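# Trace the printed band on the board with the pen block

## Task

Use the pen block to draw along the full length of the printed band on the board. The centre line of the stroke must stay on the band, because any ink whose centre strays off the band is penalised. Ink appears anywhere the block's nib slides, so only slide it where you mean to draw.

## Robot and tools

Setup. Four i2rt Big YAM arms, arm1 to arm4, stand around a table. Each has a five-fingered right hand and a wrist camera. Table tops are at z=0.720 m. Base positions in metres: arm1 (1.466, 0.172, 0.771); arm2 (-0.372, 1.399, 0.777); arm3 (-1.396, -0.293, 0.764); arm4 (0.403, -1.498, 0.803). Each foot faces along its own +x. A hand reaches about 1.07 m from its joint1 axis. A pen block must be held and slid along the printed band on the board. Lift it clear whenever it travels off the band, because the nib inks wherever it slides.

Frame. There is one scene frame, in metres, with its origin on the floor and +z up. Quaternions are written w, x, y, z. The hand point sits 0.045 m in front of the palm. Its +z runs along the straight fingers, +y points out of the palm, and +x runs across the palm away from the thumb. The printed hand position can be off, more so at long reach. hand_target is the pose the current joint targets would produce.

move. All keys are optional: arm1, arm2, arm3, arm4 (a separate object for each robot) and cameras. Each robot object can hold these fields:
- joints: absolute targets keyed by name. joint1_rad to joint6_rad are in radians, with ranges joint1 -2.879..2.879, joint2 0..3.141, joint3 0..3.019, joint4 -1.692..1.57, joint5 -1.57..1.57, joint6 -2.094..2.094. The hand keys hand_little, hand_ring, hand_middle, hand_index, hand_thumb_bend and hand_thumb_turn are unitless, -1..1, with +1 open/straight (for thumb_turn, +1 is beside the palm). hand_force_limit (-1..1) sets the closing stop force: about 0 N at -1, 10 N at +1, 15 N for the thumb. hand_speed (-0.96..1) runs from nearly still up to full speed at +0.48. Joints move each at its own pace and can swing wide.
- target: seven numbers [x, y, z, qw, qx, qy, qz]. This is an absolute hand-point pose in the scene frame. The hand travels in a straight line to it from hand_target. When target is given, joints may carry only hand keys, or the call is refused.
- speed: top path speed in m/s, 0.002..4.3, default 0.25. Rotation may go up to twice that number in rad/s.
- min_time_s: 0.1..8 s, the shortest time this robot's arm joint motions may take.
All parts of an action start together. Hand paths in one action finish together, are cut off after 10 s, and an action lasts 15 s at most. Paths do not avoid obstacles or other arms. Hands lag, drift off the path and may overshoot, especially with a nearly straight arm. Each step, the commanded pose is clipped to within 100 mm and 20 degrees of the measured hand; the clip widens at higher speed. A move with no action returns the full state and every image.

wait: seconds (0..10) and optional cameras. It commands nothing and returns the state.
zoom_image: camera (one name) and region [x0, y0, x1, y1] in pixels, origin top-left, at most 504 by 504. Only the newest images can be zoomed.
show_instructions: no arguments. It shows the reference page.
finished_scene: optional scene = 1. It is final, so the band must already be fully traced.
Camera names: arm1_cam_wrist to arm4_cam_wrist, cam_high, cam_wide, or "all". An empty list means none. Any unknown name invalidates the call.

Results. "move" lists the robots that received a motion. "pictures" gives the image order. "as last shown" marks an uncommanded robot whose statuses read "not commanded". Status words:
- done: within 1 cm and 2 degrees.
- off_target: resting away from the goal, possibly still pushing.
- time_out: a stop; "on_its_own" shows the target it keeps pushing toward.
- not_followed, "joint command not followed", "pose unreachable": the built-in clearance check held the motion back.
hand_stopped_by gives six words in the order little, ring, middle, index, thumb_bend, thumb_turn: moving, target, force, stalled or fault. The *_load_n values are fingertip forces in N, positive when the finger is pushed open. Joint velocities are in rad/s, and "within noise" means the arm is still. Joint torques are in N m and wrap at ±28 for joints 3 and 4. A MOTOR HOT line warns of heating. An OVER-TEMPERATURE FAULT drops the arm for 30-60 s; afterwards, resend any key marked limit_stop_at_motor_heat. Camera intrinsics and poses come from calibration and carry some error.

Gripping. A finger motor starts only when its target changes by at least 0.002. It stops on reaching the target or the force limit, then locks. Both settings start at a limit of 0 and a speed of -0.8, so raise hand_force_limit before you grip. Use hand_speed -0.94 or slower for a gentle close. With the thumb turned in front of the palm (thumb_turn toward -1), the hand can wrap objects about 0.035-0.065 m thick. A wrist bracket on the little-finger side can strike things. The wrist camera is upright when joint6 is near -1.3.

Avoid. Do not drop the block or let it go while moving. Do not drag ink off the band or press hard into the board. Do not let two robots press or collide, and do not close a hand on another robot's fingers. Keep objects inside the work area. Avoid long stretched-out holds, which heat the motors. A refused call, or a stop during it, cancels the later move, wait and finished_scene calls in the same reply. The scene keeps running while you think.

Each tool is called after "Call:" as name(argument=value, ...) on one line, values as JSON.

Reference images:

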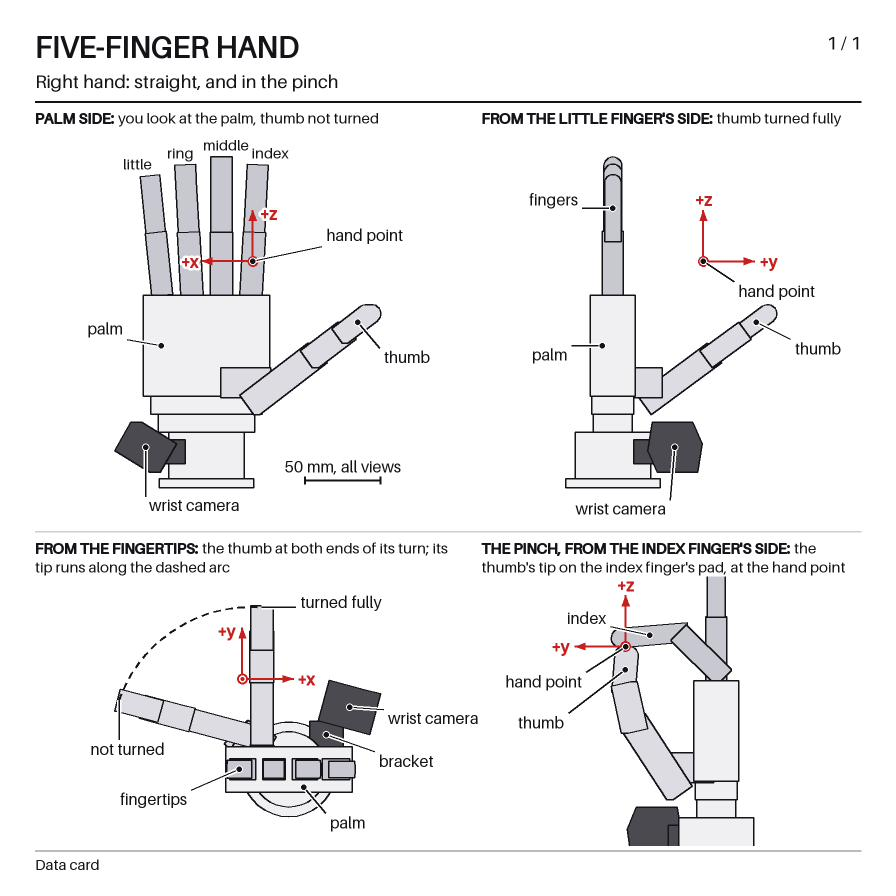

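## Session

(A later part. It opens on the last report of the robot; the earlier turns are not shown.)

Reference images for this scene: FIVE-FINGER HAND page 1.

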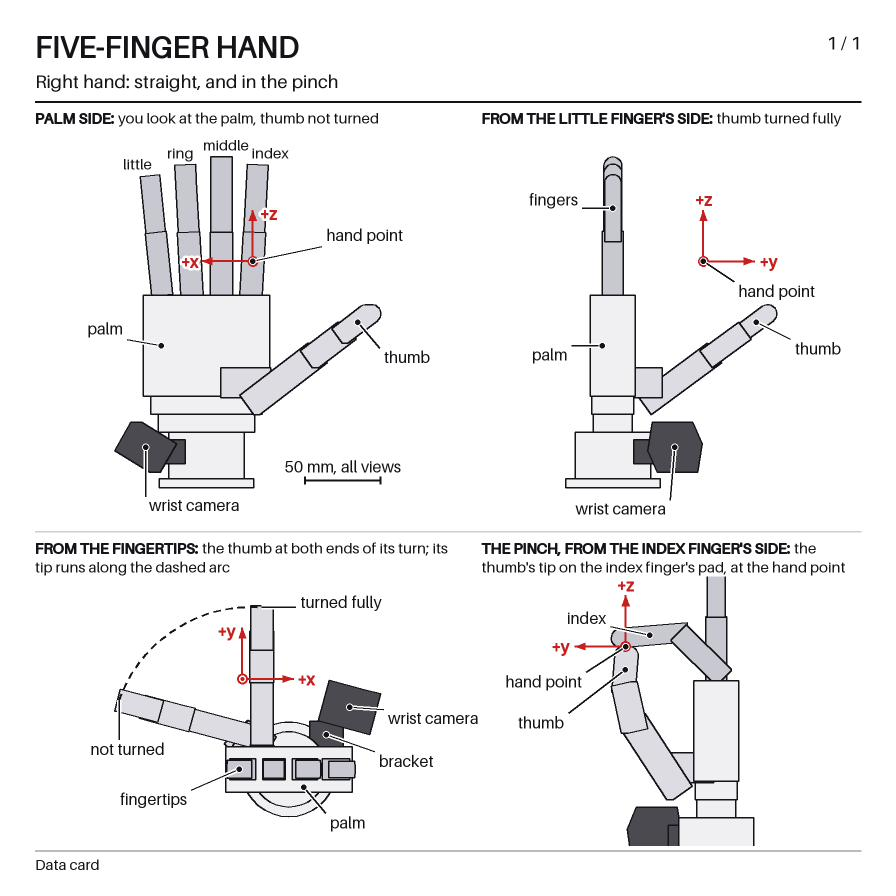

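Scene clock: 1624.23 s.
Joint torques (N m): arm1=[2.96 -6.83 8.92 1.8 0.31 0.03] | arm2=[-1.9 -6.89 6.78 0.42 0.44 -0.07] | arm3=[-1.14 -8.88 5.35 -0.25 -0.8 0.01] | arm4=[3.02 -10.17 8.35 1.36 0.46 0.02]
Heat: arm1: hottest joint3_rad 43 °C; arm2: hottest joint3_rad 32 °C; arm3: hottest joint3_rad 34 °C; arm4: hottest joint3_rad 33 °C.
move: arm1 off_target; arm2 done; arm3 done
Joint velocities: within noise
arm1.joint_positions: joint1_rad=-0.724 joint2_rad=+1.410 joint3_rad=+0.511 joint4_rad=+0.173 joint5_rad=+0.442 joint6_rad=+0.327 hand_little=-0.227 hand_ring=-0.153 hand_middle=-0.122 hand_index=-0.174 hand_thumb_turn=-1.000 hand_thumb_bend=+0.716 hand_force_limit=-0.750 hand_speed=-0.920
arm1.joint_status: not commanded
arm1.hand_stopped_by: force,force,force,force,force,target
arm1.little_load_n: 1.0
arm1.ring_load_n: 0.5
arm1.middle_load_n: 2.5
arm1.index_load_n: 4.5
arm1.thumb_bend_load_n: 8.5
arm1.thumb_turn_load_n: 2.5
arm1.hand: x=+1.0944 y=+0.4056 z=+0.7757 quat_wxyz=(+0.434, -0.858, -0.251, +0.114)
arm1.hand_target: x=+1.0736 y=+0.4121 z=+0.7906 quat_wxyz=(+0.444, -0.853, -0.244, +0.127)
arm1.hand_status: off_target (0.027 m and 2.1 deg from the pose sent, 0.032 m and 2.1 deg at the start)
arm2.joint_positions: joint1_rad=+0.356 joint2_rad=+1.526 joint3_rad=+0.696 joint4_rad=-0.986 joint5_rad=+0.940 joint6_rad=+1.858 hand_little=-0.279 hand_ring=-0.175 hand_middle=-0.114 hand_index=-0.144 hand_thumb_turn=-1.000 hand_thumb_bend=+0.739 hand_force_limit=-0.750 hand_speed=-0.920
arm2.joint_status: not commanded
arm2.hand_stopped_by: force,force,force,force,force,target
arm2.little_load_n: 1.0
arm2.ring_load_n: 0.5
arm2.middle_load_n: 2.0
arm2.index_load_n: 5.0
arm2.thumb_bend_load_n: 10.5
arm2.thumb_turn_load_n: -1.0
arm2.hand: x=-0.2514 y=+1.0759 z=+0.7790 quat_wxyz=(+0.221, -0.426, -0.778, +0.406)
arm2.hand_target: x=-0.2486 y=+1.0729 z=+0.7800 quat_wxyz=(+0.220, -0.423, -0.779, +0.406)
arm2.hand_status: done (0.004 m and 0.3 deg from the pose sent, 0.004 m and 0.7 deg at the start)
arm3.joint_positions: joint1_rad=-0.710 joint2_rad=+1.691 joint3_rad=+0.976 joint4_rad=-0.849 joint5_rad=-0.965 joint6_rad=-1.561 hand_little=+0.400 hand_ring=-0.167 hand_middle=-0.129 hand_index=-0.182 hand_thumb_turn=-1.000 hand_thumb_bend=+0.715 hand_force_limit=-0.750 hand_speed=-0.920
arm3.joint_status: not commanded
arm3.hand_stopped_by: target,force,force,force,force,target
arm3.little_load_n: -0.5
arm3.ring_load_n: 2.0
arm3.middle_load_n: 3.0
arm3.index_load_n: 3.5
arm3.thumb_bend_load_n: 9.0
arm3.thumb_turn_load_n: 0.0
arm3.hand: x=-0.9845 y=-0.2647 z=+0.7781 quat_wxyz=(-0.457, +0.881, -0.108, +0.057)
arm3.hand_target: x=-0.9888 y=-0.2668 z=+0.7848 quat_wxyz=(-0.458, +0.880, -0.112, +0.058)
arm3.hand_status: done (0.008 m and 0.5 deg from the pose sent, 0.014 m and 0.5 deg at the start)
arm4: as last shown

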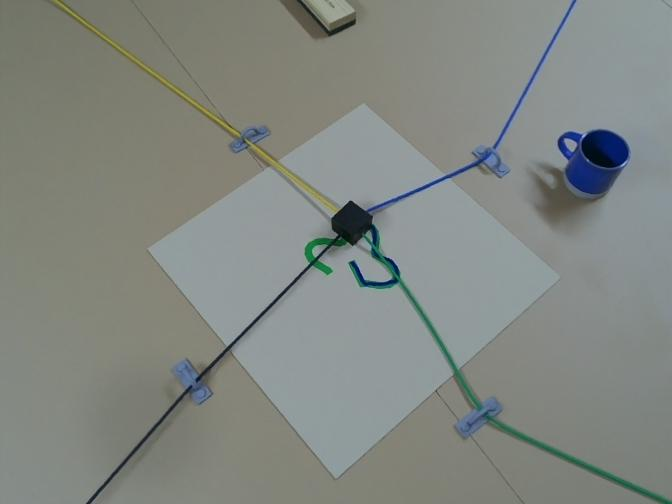

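Call:
move(arm2={"target": [-0.2458, 1.0560, 0.780, -0.22033, 0.42324, 0.77952, -0.4058], "speed": 0.1}, arm4={"target": [0.4480, -0.9840, 0.785, 0.42692, -0.82008, 0.33801, -0.17596], "speed": 0.1})

Scene clock: 1646.43 s.
Joint torques (N m): arm1=[2.96 -6.83 8.92 1.81 0.31 0.03] | arm2=[-2.9 -6.71 8.62 0.75 0.6 -0.03] | arm3=[-0.73 -9.29 5.42 -0.13 -0.81 0.02] | arm4=[0.21 -11.22 5.49 2.37 0.35 -0.2]
Heat: arm1: hottest joint3_rad 42 °C; arm2: hottest joint3_rad 32 °C; arm3: hottest joint2_rad 34 °C; arm4: hottest joint3_rad 33 °C.
move: arm2 off_target; arm4 done
Joint velocities: within noise
arm1, arm3: as last shown
arm1.ring_load_n: 0.0
arm1.middle_load_n: 2.0
arm1.index_load_n: 4.0
arm1.hand_target: x=+1.0737 y=+0.4121 z=+0.7906 quat_wxyz=(+0.444, -0.853, -0.245, +0.127)
arm2.joint_positions: joint1_rad=+0.339 joint2_rad=+1.544 joint3_rad=+0.702 joint4_rad=-0.964 joint5_rad=+0.942 joint6_rad=+1.811 hand_little=-0.279 hand_ring=-0.175 hand_middle=-0.114 hand_index=-0.144 hand_thumb_turn=-1.000 hand_thumb_bend=+0.739 hand_force_limit=-0.750 hand_speed=-0.920
arm2.joint_status: not commanded
arm2.hand_stopped_by: force,force,force,force,force,target
arm2.little_load_n: 1.0
arm2.ring_load_n: 0.5
arm2.middle_load_n: 1.5
arm2.index_load_n: 5.0
arm2.thumb_bend_load_n: 10.0
arm2.thumb_turn_load_n: -1.0
arm2.hand: x=-0.2539 y=+1.0721 z=+0.7741 quat_wxyz=(+0.230, -0.416, -0.783, +0.401)
arm2.hand_target: x=-0.2460 y=+1.0565 z=+0.7805 quat_wxyz=(+0.220, -0.423, -0.779, +0.406)
arm2.hand_status: off_target (0.019 m and 1.5 deg from the pose sent, 0.021 m and 0.3 deg at the start)
arm3.joint_positions: joint1_rad=-0.710 joint2_rad=+1.691 joint3_rad=+0.976 joint4_rad=-0.851 joint5_rad=-0.965 joint6_rad=-1.561 hand_little=+0.400 hand_ring=-0.167 hand_middle=-0.129 hand_index=-0.182 hand_thumb_turn=-1.000 hand_thumb_bend=+0.715 hand_force_limit=-0.750 hand_speed=-0.920
arm3.little_load_n: 0.0
arm3.index_load_n: 4.0
arm3.hand: x=-0.9850 y=-0.2645 z=+0.7782 quat_wxyz=(-0.457, +0.881, -0.108, +0.056)
arm4.joint_positions: joint1_rad=-0.221 joint2_rad=+1.654 joint3_rad=+0.733 joint4_rad=+0.105 joint5_rad=+0.655 joint6_rad=+0.578 hand_little=-0.250 hand_ring=-0.167 hand_middle=-0.129 hand_index=-0.189 hand_thumb_turn=-1.000 hand_thumb_bend=+0.713 hand_force_limit=-0.750 hand_speed=-0.920
arm4.joint_status: not commanded
arm4.hand_stopped_by: force,force,force,force,force,target
arm4.little_load_n: 1.0
arm4.ring_load_n: 0.5
arm4.middle_load_n: 1.5
arm4.index_load_n: 3.5
arm4.thumb_bend_load_n: 9.5
arm4.thumb_turn_load_n: 1.0
arm4.hand: x=+0.4409 y=-0.9859 z=+0.7786 quat_wxyz=(-0.420, +0.825, -0.336, +0.174)
arm4.hand_target: x=+0.4480 y=-0.9840 z=+0.7849 quat_wxyz=(-0.427, +0.820, -0.338, +0.176)
arm4.hand_status: done (0.010 m and 1.0 deg from the pose sent, 0.011 m and 1.3 deg at the start)
pictures: none

Call:
move(arm1={"target": [1.0671, 0.4100, 0.790, 0.44313, -0.85123, -0.24408, 0.12706], "speed": 0.1}, arm2={"target": [-0.2456, 1.0545, 0.780, -0.22033, 0.42324, 0.77952, -0.4058], "speed": 0.1}, arm3={"target": [-0.9953, -0.2690, 0.785, 0.45806, -0.87992, 0.11194, -0.05827], "speed": 0.1}, arm4={"target": [0.4511, -0.9892, 0.785, 0.42692, -0.82008, 0.33801, -0.17596], "speed": 0.1}, cameras=["cam_high"])

Call:
zoom_image(camera="cam_high", region=[320, 188, 380, 248])

Scene clock: 1661.37 s.
Joint torques (N m): arm1=[2.96 -6.95 8.92 1.77 0.32 0.03] | arm2=[-2.96 -6.71 8.84 0.7 0.59 -0.08] | arm3=[-1.08 -9.05 5.37 -0.2 -0.83 0.02] | arm4=[-0.32 -11.34 5.39 2.35 0.33 -0.2]
Heat: arm1: hottest joint3_rad 42 °C; arm2: hottest joint3_rad 33 °C; arm3: hottest joint2_rad 34 °C; arm4: hottest joint3_rad 32 °C.
move: arm1 off_target; arm2 off_target; arm3 done; arm4 off_target
Joint velocities: within noise
arm1.joint_positions: joint1_rad=-0.709 joint2_rad=+1.419 joint3_rad=+0.522 joint4_rad=+0.168 joint5_rad=+0.453 joint6_rad=+0.337 hand_little=-0.227 hand_ring=-0.153 hand_middle=-0.122 hand_index=-0.174 hand_thumb_turn=-1.000 hand_thumb_bend=+0.716 hand_force_limit=-0.750 hand_speed=-0.920
arm1.joint_status: not commanded
arm1.hand_stopped_by: force,force,force,force,force,target
arm1.little_load_n: 1.0
arm1.ring_load_n: 0.5
arm1.middle_load_n: 2.5
arm1.index_load_n: 4.0
arm1.thumb_bend_load_n: 8.5
arm1.thumb_turn_load_n: 2.5
arm1.hand: x=+1.0889 y=+0.4032 z=+0.7759 quat_wxyz=(+0.434, -0.858, -0.251, +0.114)
arm1.hand_target: x=+1.0680 y=+0.4094 z=+0.7908 quat_wxyz=(+0.444, -0.853, -0.244, +0.128)
arm1.hand_status: off_target (0.027 m and 2.0 deg from the pose sent, 0.031 m and 2.1 deg at the start)
arm2.joint_positions: joint1_rad=+0.338 joint2_rad=+1.544 joint3_rad=+0.702 joint4_rad=-0.961 joint5_rad=+0.942 joint6_rad=+1.807 hand_little=-0.279 hand_ring=-0.175 hand_middle=-0.114 hand_index=-0.144 hand_thumb_turn=-1.000 hand_thumb_bend=+0.739 hand_force_limit=-0.750 hand_speed=-0.920
arm2.joint_status: not commanded
arm2.hand_stopped_by: force,force,force,force,force,target
arm2.little_load_n: 1.0
arm2.ring_load_n: 0.5
arm2.middle_load_n: 1.5
arm2.index_load_n: 5.0
arm2.thumb_bend_load_n: 10.0
arm2.thumb_turn_load_n: -1.0
arm2.hand: x=-0.2539 y=+1.0715 z=+0.7740 quat_wxyz=(+0.229, -0.416, -0.784, +0.401)
arm2.hand_target: x=-0.2459 y=+1.0550 z=+0.7805 quat_wxyz=(+0.220, -0.423, -0.779, +0.406)
arm2.hand_status: off_target (0.020 m and 1.5 deg from the pose sent, 0.020 m and 1.6 deg at the start)
arm3.joint_positions: joint1_rad=-0.719 joint2_rad=+1.681 joint3_rad=+0.961 joint4_rad=-0.858 joint5_rad=-0.965 joint6_rad=-1.575 hand_little=+0.400 hand_ring=-0.167 hand_middle=-0.129 hand_index=-0.182 hand_thumb_turn=-1.000 hand_thumb_bend=+0.715 hand_force_limit=-0.750 hand_speed=-0.920
arm3.joint_status: not commanded
arm3.hand_stopped_by: target,force,force,force,force,target
arm3.little_load_n: 0.0
arm3.ring_load_n: 2.0
arm3.middle_load_n: 2.5
arm3.index_load_n: 4.0
arm3.thumb_bend_load_n: 9.0
arm3.thumb_turn_load_n: 0.0
arm3.hand: x=-0.9915 y=-0.2667 z=+0.7781 quat_wxyz=(-0.457, +0.881, -0.109, +0.056)
arm3.hand_target: x=-0.9953 y=-0.2688 z=+0.7847 quat_wxyz=(-0.458, +0.880, -0.112, +0.058)
arm3.hand_status: done (0.008 m and 0.5 deg from the pose sent, 0.013 m and 0.5 deg at the start)
arm4.joint_positions: joint1_rad=-0.222 joint2_rad=+1.645 joint3_rad=+0.718 joint4_rad=+0.114 joint5_rad=+0.651 joint6_rad=+0.572 hand_little=-0.250 hand_ring=-0.167 hand_middle=-0.129 hand_index=-0.189 hand_thumb_turn=-1.000 hand_thumb_bend=+0.713 hand_force_limit=-0.750 hand_speed=-0.920
arm4.joint_status: not commanded
arm4.hand_stopped_by: force,force,force,force,force,target
arm4.little_load_n: 1.0
arm4.ring_load_n: 0.5
arm4.middle_load_n: 1.5
arm4.index_load_n: 3.5
arm4.thumb_bend_load_n: 9.5
arm4.thumb_turn_load_n: 1.0
arm4.hand: x=+0.4411 y=-0.9907 z=+0.7782 quat_wxyz=(-0.420, +0.826, -0.334, +0.173)
arm4.hand_target: x=+0.4509 y=-0.9893 z=+0.7849 quat_wxyz=(-0.427, +0.820, -0.338, +0.176)
arm4.hand_status: off_target (0.012 m and 1.2 deg from the pose sent, 0.012 m and 1.1 deg at the start)

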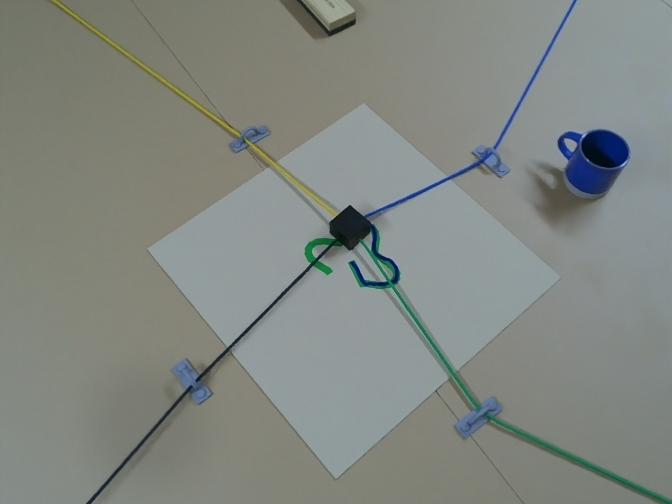

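Scaled by 8.400 from the camera's image (finer frame: 960x720).

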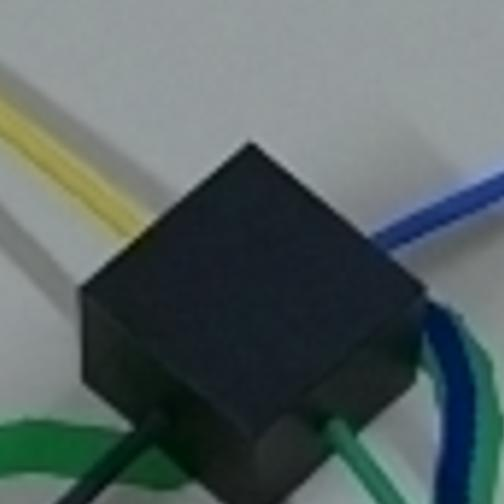

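Call:
zoom_image(camera="cam_high", region=[345, 220, 405, 280])

Call:
zoom_image(camera="cam_high", region=[365, 215, 395, 245])

Scaled by 8.400 from the camera's image (finer frame: 960x720).

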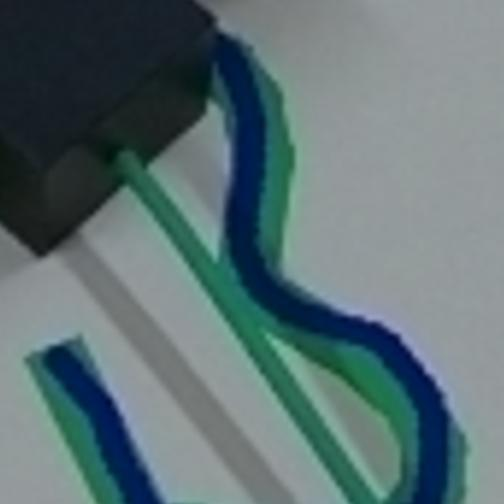

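Scaled by 16.800 from the camera's image (finer frame: 960x720).

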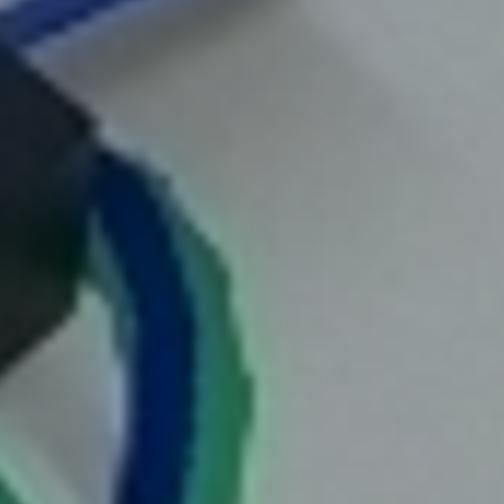

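Call:
move(arm1={"target": [1.0616, 0.4071, 0.790, 0.44313, -0.85123, -0.24408, 0.12706], "speed": 0.1}, arm2={"target": [-0.2444, 1.0504, 0.780, -0.22033, 0.42324, 0.77952, -0.4058], "speed": 0.1}, arm3={"target": [-1.0014, -0.2709, 0.785, 0.45806, -0.87992, 0.11194, -0.05827], "speed": 0.1}, cameras=["cam_high"])

Call:
zoom_image(camera="cam_high", region=[314, 190, 374, 250])

Call:
zoom_image(camera="cam_high", region=[350, 210, 400, 260])

Scene clock: 1695.17 s.
Joint torques (N m): arm1=[2.96 -7.12 8.94 1.77 0.32 0.03] | arm2=[-2.96 -6.65 8.69 0.72 0.59 -0.07] | arm3=[-1.08 -9 5.39 -0.31 -0.79 0.05] | arm4=[-0.09 -11.16 5.37 2.35 0.33 -0.19]
Heat: arm1: hottest joint3_rad 44 °C; arm2: hottest joint3_rad 34 °C; arm3: hottest joint2_rad 33 °C; arm4: hottest joint2_rad 32 °C.
move: arm1 off_target; arm2 off_target; arm3 done
Joint velocities: within noise
arm1.joint_positions: joint1_rad=-0.695 joint2_rad=+1.428 joint3_rad=+0.532 joint4_rad=+0.161 joint5_rad=+0.464 joint6_rad=+0.347 hand_little=-0.227 hand_ring=-0.153 hand_middle=-0.122 hand_index=-0.174 hand_thumb_turn=-1.000 hand_thumb_bend=+0.716 hand_force_limit=-0.750 hand_speed=-0.920
arm1.joint_status: not commanded
arm1.hand_stopped_by: force,force,force,force,force,target
arm1.little_load_n: 1.0
arm1.ring_load_n: 0.5
arm1.middle_load_n: 2.5
arm1.index_load_n: 4.0
arm1.thumb_bend_load_n: 8.5
arm1.thumb_turn_load_n: 2.5
arm1.hand: x=+1.0836 y=+0.4005 z=+0.7758 quat_wxyz=(+0.434, -0.858, -0.251, +0.114)
arm1.hand_target: x=+1.0626 y=+0.4064 z=+0.7907 quat_wxyz=(+0.444, -0.853, -0.245, +0.128)
arm1.hand_status: off_target (0.027 m and 2.1 deg from the pose sent, 0.031 m and 2.1 deg at the start)
arm2.joint_positions: joint1_rad=+0.333 joint2_rad=+1.553 joint3_rad=+0.714 joint4_rad=-0.957 joint5_rad=+0.943 joint6_rad=+1.797 hand_little=-0.279 hand_ring=-0.175 hand_middle=-0.114 hand_index=-0.144 hand_thumb_turn=-1.000 hand_thumb_bend=+0.739 hand_force_limit=-0.750 hand_speed=-0.920
arm2.joint_status: not commanded
arm2.hand_stopped_by: force,force,force,force,force,target
arm2.little_load_n: 1.0
arm2.ring_load_n: 0.5
arm2.middle_load_n: 2.0
arm2.index_load_n: 5.0
arm2.thumb_bend_load_n: 10.0
arm2.thumb_turn_load_n: -1.0
arm2.hand: x=-0.2520 y=+1.0669 z=+0.7742 quat_wxyz=(+0.229, -0.415, -0.784, +0.401)
arm2.hand_target: x=-0.2448 y=+1.0509 z=+0.7804 quat_wxyz=(+0.220, -0.423, -0.779, +0.406)
arm2.hand_status: off_target (0.019 m and 1.6 deg from the pose sent, 0.024 m and 1.5 deg at the start)
arm3.joint_positions: joint1_rad=-0.727 joint2_rad=+1.670 joint3_rad=+0.949 joint4_rad=-0.866 joint5_rad=-0.965 joint6_rad=-1.591 hand_little=+0.400 hand_ring=-0.167 hand_middle=-0.129 hand_index=-0.182 hand_thumb_turn=-1.000 hand_thumb_bend=+0.715 hand_force_limit=-0.750 hand_speed=-0.920
arm3.joint_status: not commanded
arm3.hand_stopped_by: target,force,force,force,force,target
arm3.little_load_n: 0.0
arm3.ring_load_n: 2.5
arm3.middle_load_n: 3.0
arm3.index_load_n: 4.0
arm3.thumb_bend_load_n: 9.0
arm3.thumb_turn_load_n: 0.0
arm3.hand: x=-0.9970 y=-0.2687 z=+0.7785 quat_wxyz=(-0.457, +0.881, -0.108, +0.057)
arm3.hand_target: x=-1.0013 y=-0.2708 z=+0.7848 quat_wxyz=(-0.458, +0.880, -0.112, +0.058)
arm3.hand_status: done (0.008 m and 0.5 deg from the pose sent, 0.013 m and 0.4 deg at the start)
arm4: as last shown
arm4.joint_positions: joint1_rad=-0.224 joint2_rad=+1.645 joint3_rad=+0.718 joint4_rad=+0.114 joint5_rad=+0.651 joint6_rad=+0.569 hand_little=-0.250 hand_ring=-0.167 hand_middle=-0.129 hand_index=-0.189 hand_thumb_turn=-1.000 hand_thumb_bend=+0.713 hand_force_limit=-0.750 hand_speed=-0.920
arm4.little_load_n: 1.5
arm4.hand: x=+0.4420 y=-0.9909 z=+0.7781 quat_wxyz=(-0.419, +0.826, -0.333, +0.174)
arm4.hand_target: x=+0.4510 y=-0.9893 z=+0.7849 quat_wxyz=(-0.427, +0.820, -0.338, +0.176)

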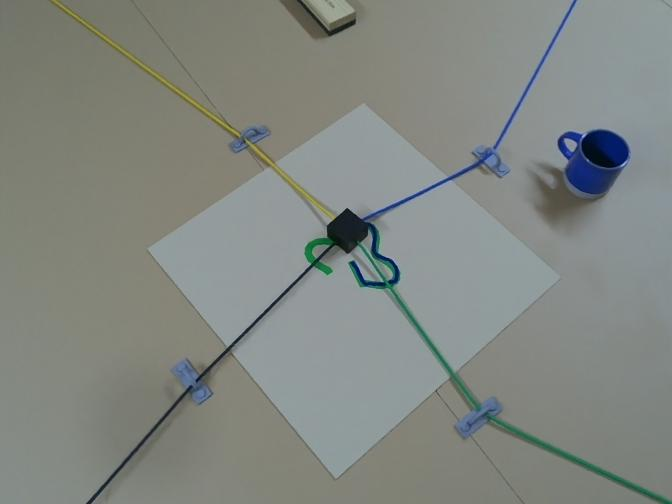

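Scaled by 8.400 from the camera's image (finer frame: 960x720).

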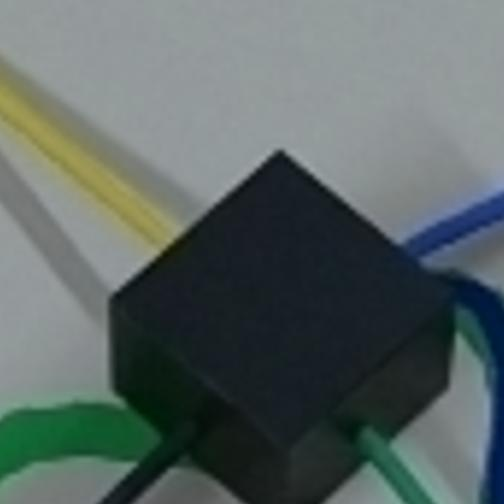

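Scaled by 10.080 from the camera's image (finer frame: 960x720).

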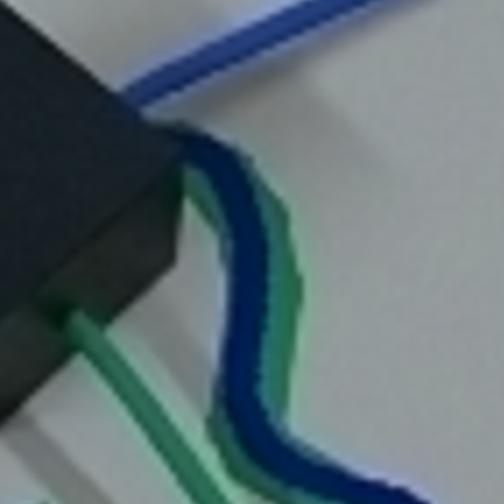

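Call:
zoom_image(camera="cam_high", region=[300, 230, 350, 280])

Scaled by 10.080 from the camera's image (finer frame: 960x720).

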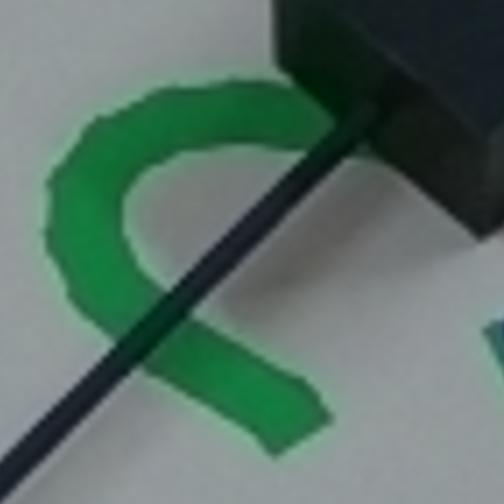

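Call:
move(arm1={"target": [1.0559, 0.4041, 0.790, 0.44313, -0.85123, -0.24408, 0.12706], "speed": 0.1}, arm2={"target": [-0.2510, 1.0660, 0.780, -0.22033, 0.42324, 0.77952, -0.4058], "speed": 0.1}, arm3={"target": [-1.0082, -0.2730, 0.785, 0.45806, -0.87992, 0.11194, -0.05827], "speed": 0.1}, arm4={"target": [0.4360, -0.9765, 0.785, 0.42692, -0.82008, 0.33801, -0.17596], "speed": 0.1}, cameras=["cam_high"])

Call:
zoom_image(camera="cam_high", region=[310, 191, 370, 251])

Call:
zoom_image(camera="cam_high", region=[350, 210, 400, 260])

Scene clock: 1773.20 s.
Joint torques (N m): arm1=[2.96 -7.24 8.94 1.76 0.33 0.03] | arm2=[-1.85 -8.23 5.86 0.31 0.48 0.07] | arm3=[-1.03 -8.47 5.26 -0.25 -0.77 0.02] | arm4=[2.84 -9.64 8.12 1.43 0.45 0.03]
Heat: arm1: hottest joint3_rad 47 °C; arm2: hottest joint3_rad 36 °C; arm3: hottest joint2_rad 32 °C; arm4: hottest joint2_rad 33 °C.
move: arm1 off_target; arm2 done; arm3 done; arm4 off_target
Joint velocities: within noise
arm1.joint_positions: joint1_rad=-0.680 joint2_rad=+1.438 joint3_rad=+0.543 joint4_rad=+0.155 joint5_rad=+0.475 joint6_rad=+0.358 hand_little=-0.227 hand_ring=-0.153 hand_middle=-0.122 hand_index=-0.174 hand_thumb_turn=-1.000 hand_thumb_bend=+0.716 hand_force_limit=-0.750 hand_speed=-0.920
arm1.joint_status: not commanded
arm1.hand_stopped_by: force,force,force,force,force,target
arm1.little_load_n: 1.0
arm1.ring_load_n: 0.5
arm1.middle_load_n: 2.5
arm1.index_load_n: 4.0
arm1.thumb_bend_load_n: 8.5
arm1.thumb_turn_load_n: 2.5
arm1.hand: x=+1.0780 y=+0.3979 z=+0.7760 quat_wxyz=(+0.435, -0.857, -0.251, +0.114)
arm1.hand_target: x=+1.0569 y=+0.4035 z=+0.7907 quat_wxyz=(+0.444, -0.853, -0.245, +0.127)
arm1.hand_status: off_target (0.027 m and 2.0 deg from the pose sent, 0.031 m and 2.1 deg at the start)
arm2.joint_positions: joint1_rad=+0.333 joint2_rad=+1.545 joint3_rad=+0.714 joint4_rad=-0.957 joint5_rad=+0.943 joint6_rad=+1.806 hand_little=-0.279 hand_ring=-0.175 hand_middle=-0.114 hand_index=-0.144 hand_thumb_turn=-1.000 hand_thumb_bend=+0.739 hand_force_limit=-0.750 hand_speed=-0.920
arm2.joint_status: not commanded
arm2.hand_stopped_by: force,force,force,force,force,target
arm2.little_load_n: 1.0
arm2.ring_load_n: 0.5
arm2.middle_load_n: 1.5
arm2.index_load_n: 5.0
arm2.thumb_bend_load_n: 10.0
arm2.thumb_turn_load_n: -1.0
arm2.hand: x=-0.2511 y=+1.0656 z=+0.7769 quat_wxyz=(+0.224, -0.420, -0.781, +0.403)
arm2.hand_target: x=-0.2511 y=+1.0660 z=+0.7799 quat_wxyz=(+0.220, -0.423, -0.780, +0.406)
arm2.hand_status: done (0.003 m and 0.7 deg from the pose sent, 0.006 m and 1.6 deg at the start)
arm3.joint_positions: joint1_rad=-0.737 joint2_rad=+1.660 joint3_rad=+0.934 joint4_rad=-0.876 joint5_rad=-0.965 joint6_rad=-1.607 hand_little=+0.400 hand_ring=-0.167 hand_middle=-0.129 hand_index=-0.182 hand_thumb_turn=-1.000 hand_thumb_bend=+0.715 hand_force_limit=-0.750 hand_speed=-0.920
arm3.joint_status: not commanded
arm3.hand_stopped_by: target,force,force,force,force,target
arm3.little_load_n: 0.0
arm3.ring_load_n: 2.5
arm3.middle_load_n: 2.5
arm3.index_load_n: 4.0
arm3.thumb_bend_load_n: 9.0
arm3.thumb_turn_load_n: 0.0
arm3.hand: x=-1.0037 y=-0.2709 z=+0.7785 quat_wxyz=(-0.457, +0.881, -0.108, +0.057)
arm3.hand_target: x=-1.0081 y=-0.2729 z=+0.7848 quat_wxyz=(-0.458, +0.880, -0.112, +0.058)
arm3.hand_status: done (0.008 m and 0.5 deg from the pose sent, 0.014 m and 0.5 deg at the start)
arm4.joint_positions: joint1_rad=-0.222 joint2_rad=+1.646 joint3_rad=+0.721 joint4_rad=+0.102 joint5_rad=+0.671 joint6_rad=+0.580 hand_little=-0.250 hand_ring=-0.167 hand_middle=-0.129 hand_index=-0.189 hand_thumb_turn=-1.000 hand_thumb_bend=+0.713 hand_force_limit=-0.750 hand_speed=-0.920
arm4.joint_status: not commanded
arm4.hand_stopped_by: force,force,force,force,force,target
arm4.little_load_n: 1.0
arm4.ring_load_n: 0.5
arm4.middle_load_n: 1.5
arm4.index_load_n: 3.5
arm4.thumb_bend_load_n: 9.5
arm4.thumb_turn_load_n: 1.0
arm4.hand: x=+0.4447 y=-0.9918 z=+0.7785 quat_wxyz=(-0.419, +0.823, -0.339, +0.182)
arm4.hand_target: x=+0.4359 y=-0.9770 z=+0.7854 quat_wxyz=(-0.427, +0.820, -0.338, +0.176)
arm4.hand_status: off_target (0.019 m and 1.2 deg from the pose sent, 0.017 m and 1.2 deg at the start)

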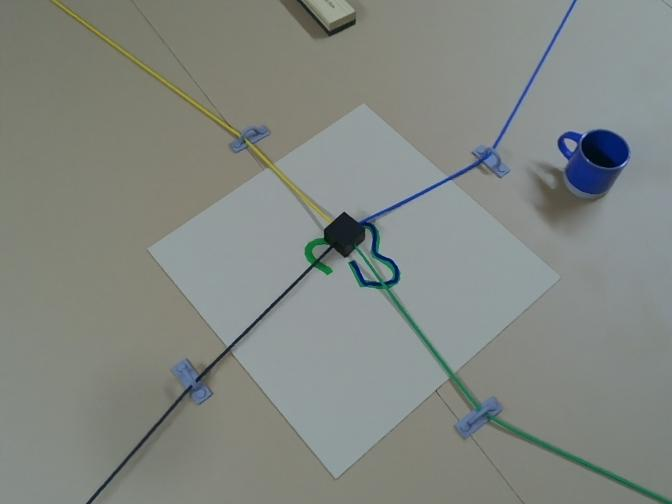

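Scaled by 8.400 from the camera's image (finer frame: 960x720).

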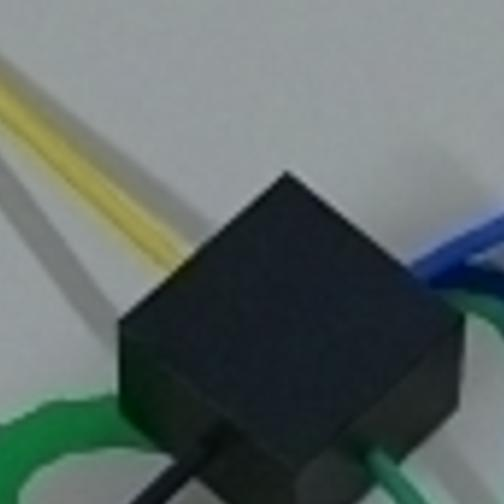

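Scaled by 10.080 from the camera's image (finer frame: 960x720).

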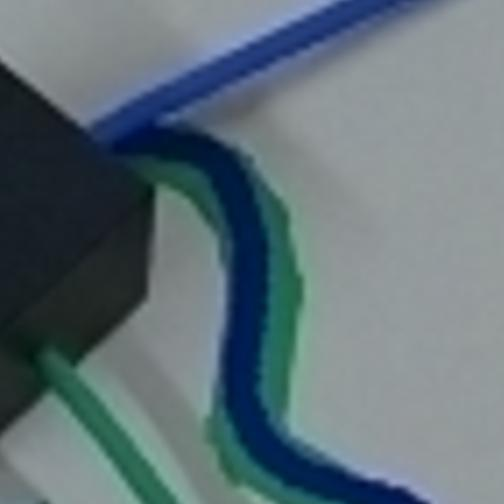

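Call:
move(arm1={"target": [1.0504, 0.4012, 0.790, 0.44313, -0.85123, -0.24408, 0.12706], "speed": 0.1}, arm2={"target": [-0.2543, 1.0776, 0.780, -0.22033, 0.42324, 0.77952, -0.4058], "speed": 0.1}, arm3={"target": [-1.0138, -0.2748, 0.785, 0.45806, -0.87992, 0.11194, -0.05827], "speed": 0.1}, arm4={"target": [0.4334, -0.9722, 0.785, 0.42692, -0.82008, 0.33801, -0.17596], "speed": 0.1}, cameras=["cam_high"])

Call:
zoom_image(camera="cam_high", region=[308, 194, 368, 254])

Call:
zoom_image(camera="cam_high", region=[335, 210, 385, 260])

Scene clock: 1801.23 s.
Joint torques (N m): arm1=[2.96 -7.41 8.94 1.74 0.35 0.03] | arm2=[-0.85 -7.82 5.46 -0.06 0.34 0.07] | arm3=[-1.44 -8.35 5.3 -0.31 -0.76 0.01] | arm4=[2.78 -9.82 8.31 1.37 0.46 0.02]
Heat: arm1: hottest joint3_rad 47 °C; arm2: hottest joint3_rad 35 °C; arm3: hottest joint2_rad 33 °C; arm4: hottest joint2_rad 32 °C.
move: arm1 off_target; arm2 done; arm3 done; arm4 off_target
Joint velocities: within noise
arm1.joint_positions: joint1_rad=-0.666 joint2_rad=+1.447 joint3_rad=+0.554 joint4_rad=+0.148 joint5_rad=+0.485 joint6_rad=+0.368 hand_little=-0.227 hand_ring=-0.153 hand_middle=-0.122 hand_index=-0.174 hand_thumb_turn=-1.000 hand_thumb_bend=+0.716 hand_force_limit=-0.750 hand_speed=-0.920
arm1.joint_status: not commanded
arm1.hand_stopped_by: force,force,force,force,force,target
arm1.little_load_n: 1.0
arm1.ring_load_n: 0.5
arm1.middle_load_n: 2.5
arm1.index_load_n: 4.0
arm1.thumb_bend_load_n: 8.5
arm1.thumb_turn_load_n: 2.5
arm1.hand: x=+1.0726 y=+0.3953 z=+0.7759 quat_wxyz=(+0.435, -0.857, -0.251, +0.114)
arm1.hand_target: x=+1.0514 y=+0.4006 z=+0.7906 quat_wxyz=(+0.444, -0.853, -0.244, +0.127)
arm1.hand_status: off_target (0.027 m and 2.1 deg from the pose sent, 0.031 m and 2.0 deg at the start)
arm2.joint_positions: joint1_rad=+0.339 joint2_rad=+1.523 joint3_rad=+0.693 joint4_rad=-0.964 joint5_rad=+0.943 joint6_rad=+1.836 hand_little=-0.279 hand_ring=-0.175 hand_middle=-0.114 hand_index=-0.144 hand_thumb_turn=-1.000 hand_thumb_bend=+0.739 hand_force_limit=-0.750 hand_speed=-0.920
arm2.joint_status: not commanded
arm2.hand_stopped_by: force,force,force,force,force,target
arm2.little_load_n: 1.0
arm2.ring_load_n: 0.0
arm2.middle_load_n: 1.5
arm2.index_load_n: 5.5
arm2.thumb_bend_load_n: 10.0
arm2.thumb_turn_load_n: -1.0
arm2.hand: x=-0.2550 y=+1.0716 z=+0.7788 quat_wxyz=(+0.220, -0.429, -0.777, +0.406)
arm2.hand_target: x=-0.2544 y=+1.0775 z=+0.7798 quat_wxyz=(+0.220, -0.423, -0.780, +0.406)
arm2.hand_status: done (0.006 m and 0.7 deg from the pose sent, 0.013 m and 0.6 deg at the start)
arm3.joint_positions: joint1_rad=-0.745 joint2_rad=+1.650 joint3_rad=+0.922 joint4_rad=-0.885 joint5_rad=-0.965 joint6_rad=-1.622 hand_little=+0.400 hand_ring=-0.167 hand_middle=-0.129 hand_index=-0.182 hand_thumb_turn=-1.000 hand_thumb_bend=+0.715 hand_force_limit=-0.750 hand_speed=-0.920
arm3.joint_status: not commanded
arm3.hand_stopped_by: target,force,force,force,force,target
arm3.little_load_n: 0.0
arm3.ring_load_n: 2.5
arm3.middle_load_n: 3.0
arm3.index_load_n: 4.0
arm3.thumb_bend_load_n: 9.0
arm3.thumb_turn_load_n: 0.0
arm3.hand: x=-1.0094 y=-0.2728 z=+0.7788 quat_wxyz=(-0.457, +0.881, -0.108, +0.057)
arm3.hand_target: x=-1.0137 y=-0.2747 z=+0.7849 quat_wxyz=(-0.458, +0.880, -0.112, +0.058)
arm3.hand_status: done (0.008 m and 0.5 deg from the pose sent, 0.013 m and 0.5 deg at the start)
arm4.joint_positions: joint1_rad=-0.217 joint2_rad=+1.656 joint3_rad=+0.734 joint4_rad=+0.094 joint5_rad=+0.675 joint6_rad=+0.584 hand_little=-0.250 hand_ring=-0.167 hand_middle=-0.129 hand_index=-0.189 hand_thumb_turn=-1.000 hand_thumb_bend=+0.713 hand_force_limit=-0.750 hand_speed=-0.920
arm4.joint_status: not commanded
arm4.hand_stopped_by: force,force,force,force,force,target
arm4.little_load_n: 1.0
arm4.ring_load_n: 0.5
arm4.middle_load_n: 1.5
arm4.index_load_n: 3.5
arm4.thumb_bend_load_n: 10.0
arm4.thumb_turn_load_n: 1.0
arm4.hand: x=+0.4423 y=-0.9879 z=+0.7781 quat_wxyz=(-0.418, +0.823, -0.338, +0.183)
arm4.hand_target: x=+0.4332 y=-0.9728 z=+0.7853 quat_wxyz=(-0.427, +0.820, -0.338, +0.176)
arm4.hand_status: off_target (0.019 m and 1.3 deg from the pose sent, 0.024 m and 1.3 deg at the start)

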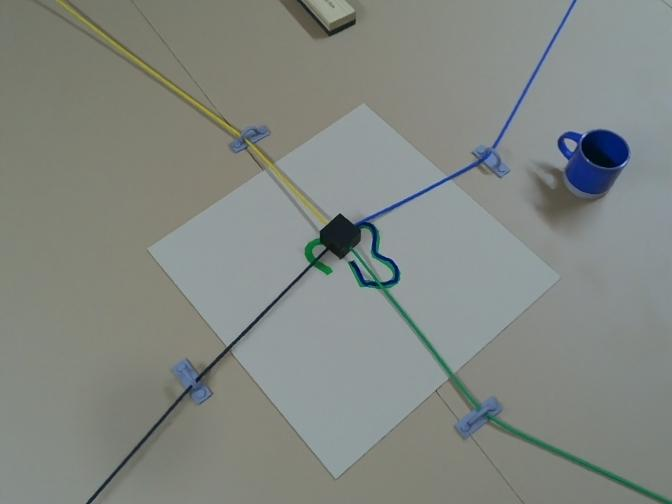

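Scaled by 8.400 from the camera's image (finer frame: 960x720).

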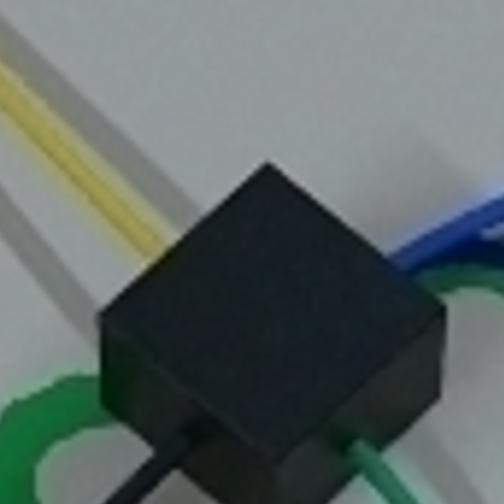

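Scaled by 10.080 from the camera's image (finer frame: 960x720).

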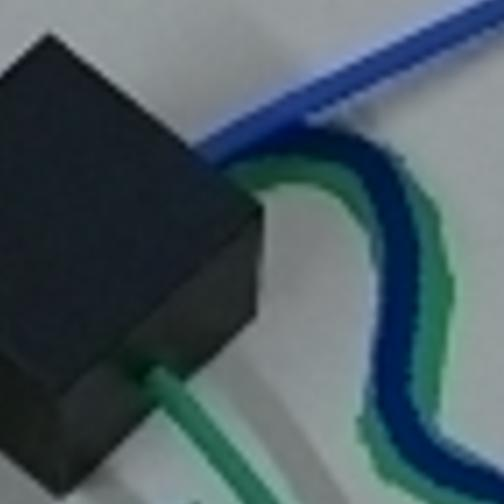

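Call:
move(arm1={"target": [1.0449, 0.3983, 0.790, 0.44313, -0.85123, -0.24408, 0.12706], "speed": 0.1}, arm2={"target": [-0.2552, 1.0807, 0.780, -0.22033, 0.42324, 0.77952, -0.4058], "speed": 0.1}, arm3={"target": [-1.0181, -0.2761, 0.785, 0.45806, -0.87992, 0.11194, -0.05827], "speed": 0.1}, arm4={"target": [0.4310, -0.9683, 0.785, 0.42692, -0.82008, 0.33801, -0.17596], "speed": 0.1}, cameras=["cam_high"])

Call:
zoom_image(camera="cam_high", region=[304, 194, 364, 254])

Scene clock: 1814.63 s.
Joint torques (N m): arm1=[2.96 -7.59 8.95 1.74 0.35 0.03] | arm2=[-0.67 -8 5.35 -0.09 0.3 0.03] | arm3=[-0.97 -8.35 5.19 -0.32 -0.73 0.01] | arm4=[2.9 -10.05 8.29 1.37 0.45 0.02]
Heat: arm1: hottest joint3_rad 47 °C; arm2: hottest joint3_rad 34 °C; arm3: hottest joint2_rad 33 °C; arm4: hottest joint2_rad 32 °C.
move: arm1 off_target; arm2 done; arm3 done; arm4 off_target
Joint velocities: within noise
arm1.joint_positions: joint1_rad=-0.653 joint2_rad=+1.457 joint3_rad=+0.566 joint4_rad=+0.142 joint5_rad=+0.496 joint6_rad=+0.378 hand_little=-0.227 hand_ring=-0.153 hand_middle=-0.122 hand_index=-0.174 hand_thumb_turn=-1.000 hand_thumb_bend=+0.716 hand_force_limit=-0.750 hand_speed=-0.920
arm1.joint_status: not commanded
arm1.hand_stopped_by: force,force,force,force,force,target
arm1.little_load_n: 1.0
arm1.ring_load_n: 0.5
arm1.middle_load_n: 2.5
arm1.index_load_n: 4.0
arm1.thumb_bend_load_n: 8.5
arm1.thumb_turn_load_n: 2.5
arm1.hand: x=+1.0671 y=+0.3927 z=+0.7760 quat_wxyz=(+0.435, -0.857, -0.251, +0.114)
arm1.hand_target: x=+1.0458 y=+0.3977 z=+0.7907 quat_wxyz=(+0.444, -0.853, -0.245, +0.128)
arm1.hand_status: off_target (0.027 m and 2.1 deg from the pose sent, 0.031 m and 2.1 deg at the start)
arm2.joint_positions: joint1_rad=+0.343 joint2_rad=+1.519 joint3_rad=+0.687 joint4_rad=-0.968 joint5_rad=+0.943 joint6_rad=+1.845 hand_little=-0.279 hand_ring=-0.175 hand_middle=-0.114 hand_index=-0.144 hand_thumb_turn=-1.000 hand_thumb_bend=+0.739 hand_force_limit=-0.750 hand_speed=-0.920
arm2.joint_status: not commanded
arm2.hand_stopped_by: force,force,force,force,force,target
arm2.little_load_n: 1.0
arm2.ring_load_n: 0.5
arm2.middle_load_n: 1.5
arm2.index_load_n: 5.0
arm2.thumb_bend_load_n: 10.0
arm2.thumb_turn_load_n: -1.0
arm2.hand: x=-0.2558 y=+1.0742 z=+0.7789 quat_wxyz=(+0.219, -0.429, -0.776, +0.407)
arm2.hand_target: x=-0.2554 y=+1.0806 z=+0.7798 quat_wxyz=(+0.220, -0.423, -0.780, +0.406)
arm2.hand_status: done (0.007 m and 0.8 deg from the pose sent, 0.009 m and 0.7 deg at the start)
arm3.joint_positions: joint1_rad=-0.751 joint2_rad=+1.644 joint3_rad=+0.913 joint4_rad=-0.892 joint5_rad=-0.965 joint6_rad=-1.633 hand_little=+0.400 hand_ring=-0.167 hand_middle=-0.129 hand_index=-0.182 hand_thumb_turn=-1.000 hand_thumb_bend=+0.715 hand_force_limit=-0.750 hand_speed=-0.920
arm3.joint_status: not commanded
arm3.hand_stopped_by: target,force,force,force,force,target
arm3.little_load_n: 0.0
arm3.ring_load_n: 2.0
arm3.middle_load_n: 2.5
arm3.index_load_n: 4.0
arm3.thumb_bend_load_n: 9.0
arm3.thumb_turn_load_n: 0.0
arm3.hand: x=-1.0137 y=-0.2741 z=+0.7789 quat_wxyz=(-0.457, +0.881, -0.108, +0.057)
arm3.hand_target: x=-1.0180 y=-0.2760 z=+0.7848 quat_wxyz=(-0.458, +0.880, -0.112, +0.058)
arm3.hand_status: done (0.008 m and 0.5 deg from the pose sent, 0.011 m and 0.5 deg at the start)
arm4.joint_positions: joint1_rad=-0.212 joint2_rad=+1.664 joint3_rad=+0.746 joint4_rad=+0.087 joint5_rad=+0.678 joint6_rad=+0.589 hand_little=-0.250 hand_ring=-0.167 hand_middle=-0.129 hand_index=-0.189 hand_thumb_turn=-1.000 hand_thumb_bend=+0.713 hand_force_limit=-0.750 hand_speed=-0.920
arm4.joint_status: not commanded
arm4.hand_stopped_by: force,force,force,force,force,target
arm4.little_load_n: 1.0
arm4.ring_load_n: 0.5
arm4.middle_load_n: 1.5
arm4.index_load_n: 3.5
arm4.thumb_bend_load_n: 9.5
arm4.thumb_turn_load_n: 1.0
arm4.hand: x=+0.4402 y=-0.9840 z=+0.7780 quat_wxyz=(-0.418, +0.823, -0.339, +0.183)
arm4.hand_target: x=+0.4310 y=-0.9690 z=+0.7852 quat_wxyz=(-0.427, +0.820, -0.338, +0.176)
arm4.hand_status: off_target (0.019 m and 1.3 deg from the pose sent, 0.024 m and 1.3 deg at the start)

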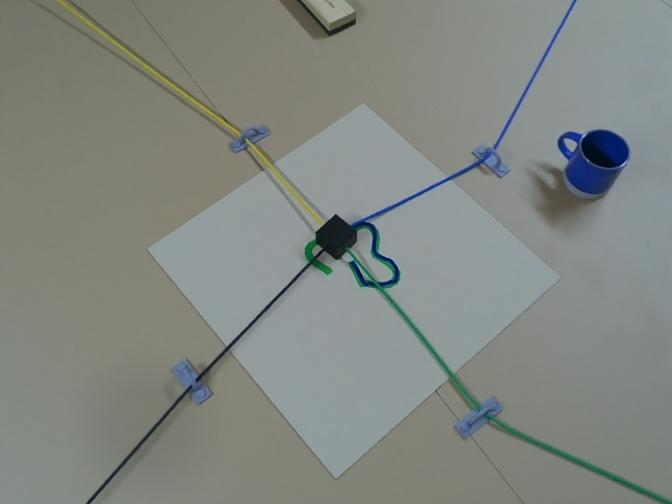

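Scaled by 8.400 from the camera's image (finer frame: 960x720).

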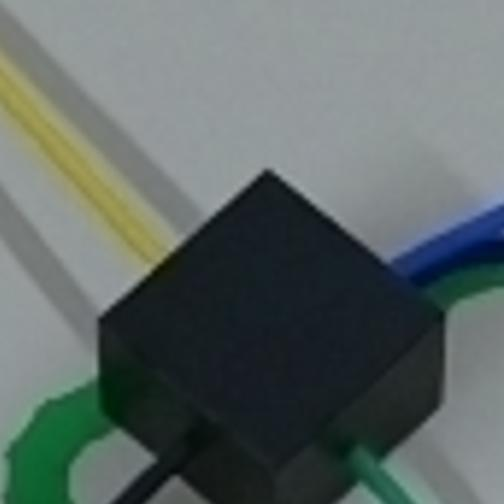

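Call:
move(arm1={"target": [1.0396, 0.3955, 0.790, 0.44313, -0.85123, -0.24408, 0.12706], "speed": 0.1}, arm2={"target": [-0.2568, 1.0862, 0.780, -0.22033, 0.42324, 0.77952, -0.4058], "speed": 0.1}, arm3={"target": [-1.0223, -0.2774, 0.785, 0.45806, -0.87992, 0.11194, -0.05827], "speed": 0.1}, arm4={"target": [0.4279, -0.9631, 0.785, 0.42692, -0.82008, 0.33801, -0.17596], "speed": 0.1}, cameras=["cam_high"])

Call:
zoom_image(camera="cam_high", region=[301, 192, 361, 252])

Scene clock: 1826.10 s.
Joint torques (N m): arm1=[2.96 -7.71 8.95 1.73 0.36 0.03] | arm2=[-0.67 -7.77 5.38 -0.18 0.27 0.03] | arm3=[-1.03 -8 5.23 -0.32 -0.74 0.01] | arm4=[2.84 -10.17 8.35 1.39 0.45 0.03]
Heat: arm1: hottest joint3_rad 47 °C; arm2: hottest joint3_rad 34 °C; arm3: hottest joint2_rad 33 °C; arm4: hottest joint2_rad 32 °C.
move: arm1 off_target; arm2 done; arm3 done; arm4 off_target
Joint velocities: within noise
arm1.joint_positions: joint1_rad=-0.640 joint2_rad=+1.466 joint3_rad=+0.577 joint4_rad=+0.135 joint5_rad=+0.505 joint6_rad=+0.388 hand_little=-0.227 hand_ring=-0.153 hand_middle=-0.122 hand_index=-0.174 hand_thumb_turn=-1.000 hand_thumb_bend=+0.716 hand_force_limit=-0.750 hand_speed=-0.920
arm1.joint_status: not commanded
arm1.hand_stopped_by: force,force,force,force,force,target
arm1.little_load_n: 1.0
arm1.ring_load_n: 0.5
arm1.middle_load_n: 2.5
arm1.index_load_n: 4.5
arm1.thumb_bend_load_n: 8.5
arm1.thumb_turn_load_n: 2.5
arm1.hand: x=+1.0619 y=+0.3903 z=+0.7760 quat_wxyz=(+0.435, -0.857, -0.251, +0.114)
arm1.hand_target: x=+1.0407 y=+0.3949 z=+0.7906 quat_wxyz=(+0.444, -0.853, -0.245, +0.127)
arm1.hand_status: off_target (0.027 m and 2.1 deg from the pose sent, 0.031 m and 2.1 deg at the start)
arm2.joint_positions: joint1_rad=+0.351 joint2_rad=+1.509 joint3_rad=+0.676 joint4_rad=-0.975 joint5_rad=+0.942 joint6_rad=+1.859 hand_little=-0.279 hand_ring=-0.175 hand_middle=-0.114 hand_index=-0.144 hand_thumb_turn=-1.000 hand_thumb_bend=+0.739 hand_force_limit=-0.750 hand_speed=-0.920
arm2.joint_status: not commanded
arm2.hand_stopped_by: force,force,force,force,force,target
arm2.little_load_n: 1.0
arm2.ring_load_n: 0.5
arm2.middle_load_n: 2.0
arm2.index_load_n: 5.5
arm2.thumb_bend_load_n: 10.0
arm2.thumb_turn_load_n: -1.0
arm2.hand: x=-0.2568 y=+1.0789 z=+0.7795 quat_wxyz=(+0.218, -0.430, -0.776, +0.408)
arm2.hand_target: x=-0.2569 y=+1.0859 z=+0.7799 quat_wxyz=(+0.220, -0.423, -0.779, +0.406)
arm2.hand_status: done (0.007 m and 0.9 deg from the pose sent, 0.012 m and 0.8 deg at the start)
arm3.joint_positions: joint1_rad=-0.757 joint2_rad=+1.637 joint3_rad=+0.904 joint4_rad=-0.899 joint5_rad=-0.965 joint6_rad=-1.643 hand_little=+0.400 hand_ring=-0.167 hand_middle=-0.129 hand_index=-0.182 hand_thumb_turn=-1.000 hand_thumb_bend=+0.715 hand_force_limit=-0.750 hand_speed=-0.920
arm3.joint_status: not commanded
arm3.hand_stopped_by: target,force,force,force,force,target
arm3.little_load_n: 0.0
arm3.ring_load_n: 2.5
arm3.middle_load_n: 3.0
arm3.index_load_n: 4.0
arm3.thumb_bend_load_n: 9.0
arm3.thumb_turn_load_n: 0.0
arm3.hand: x=-1.0181 y=-0.2753 z=+0.7790 quat_wxyz=(-0.458, +0.881, -0.108, +0.057)
arm3.hand_target: x=-1.0222 y=-0.2773 z=+0.7848 quat_wxyz=(-0.458, +0.880, -0.112, +0.058)
arm3.hand_status: done (0.008 m and 0.4 deg from the pose sent, 0.011 m and 0.5 deg at the start)
arm4.joint_positions: joint1_rad=-0.206 joint2_rad=+1.674 joint3_rad=+0.763 joint4_rad=+0.077 joint5_rad=+0.683 joint6_rad=+0.595 hand_little=-0.250 hand_ring=-0.167 hand_middle=-0.129 hand_index=-0.189 hand_thumb_turn=-1.000 hand_thumb_bend=+0.713 hand_force_limit=-0.750 hand_speed=-0.920
arm4.joint_status: not commanded
arm4.hand_stopped_by: force,force,force,force,force,target
arm4.little_load_n: 1.0
arm4.ring_load_n: 0.5
arm4.middle_load_n: 1.5
arm4.index_load_n: 3.5
arm4.thumb_bend_load_n: 9.5
arm4.thumb_turn_load_n: 1.0
arm4.hand: x=+0.4371 y=-0.9785 z=+0.7783 quat_wxyz=(-0.418, +0.823, -0.338, +0.183)
arm4.hand_target: x=+0.4277 y=-0.9636 z=+0.7855 quat_wxyz=(-0.427, +0.820, -0.338, +0.176)
arm4.hand_status: off_target (0.019 m and 1.3 deg from the pose sent, 0.025 m and 1.3 deg at the start)

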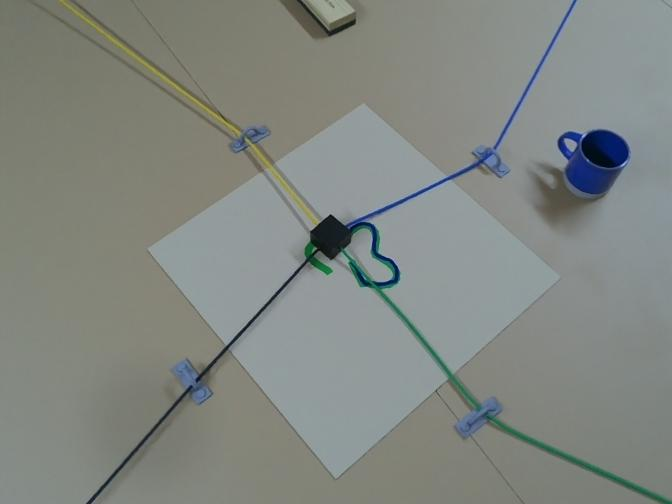

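Scaled by 8.400 from the camera's image (finer frame: 960x720).

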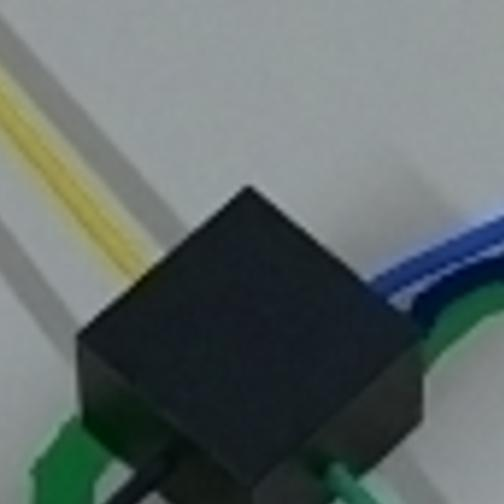

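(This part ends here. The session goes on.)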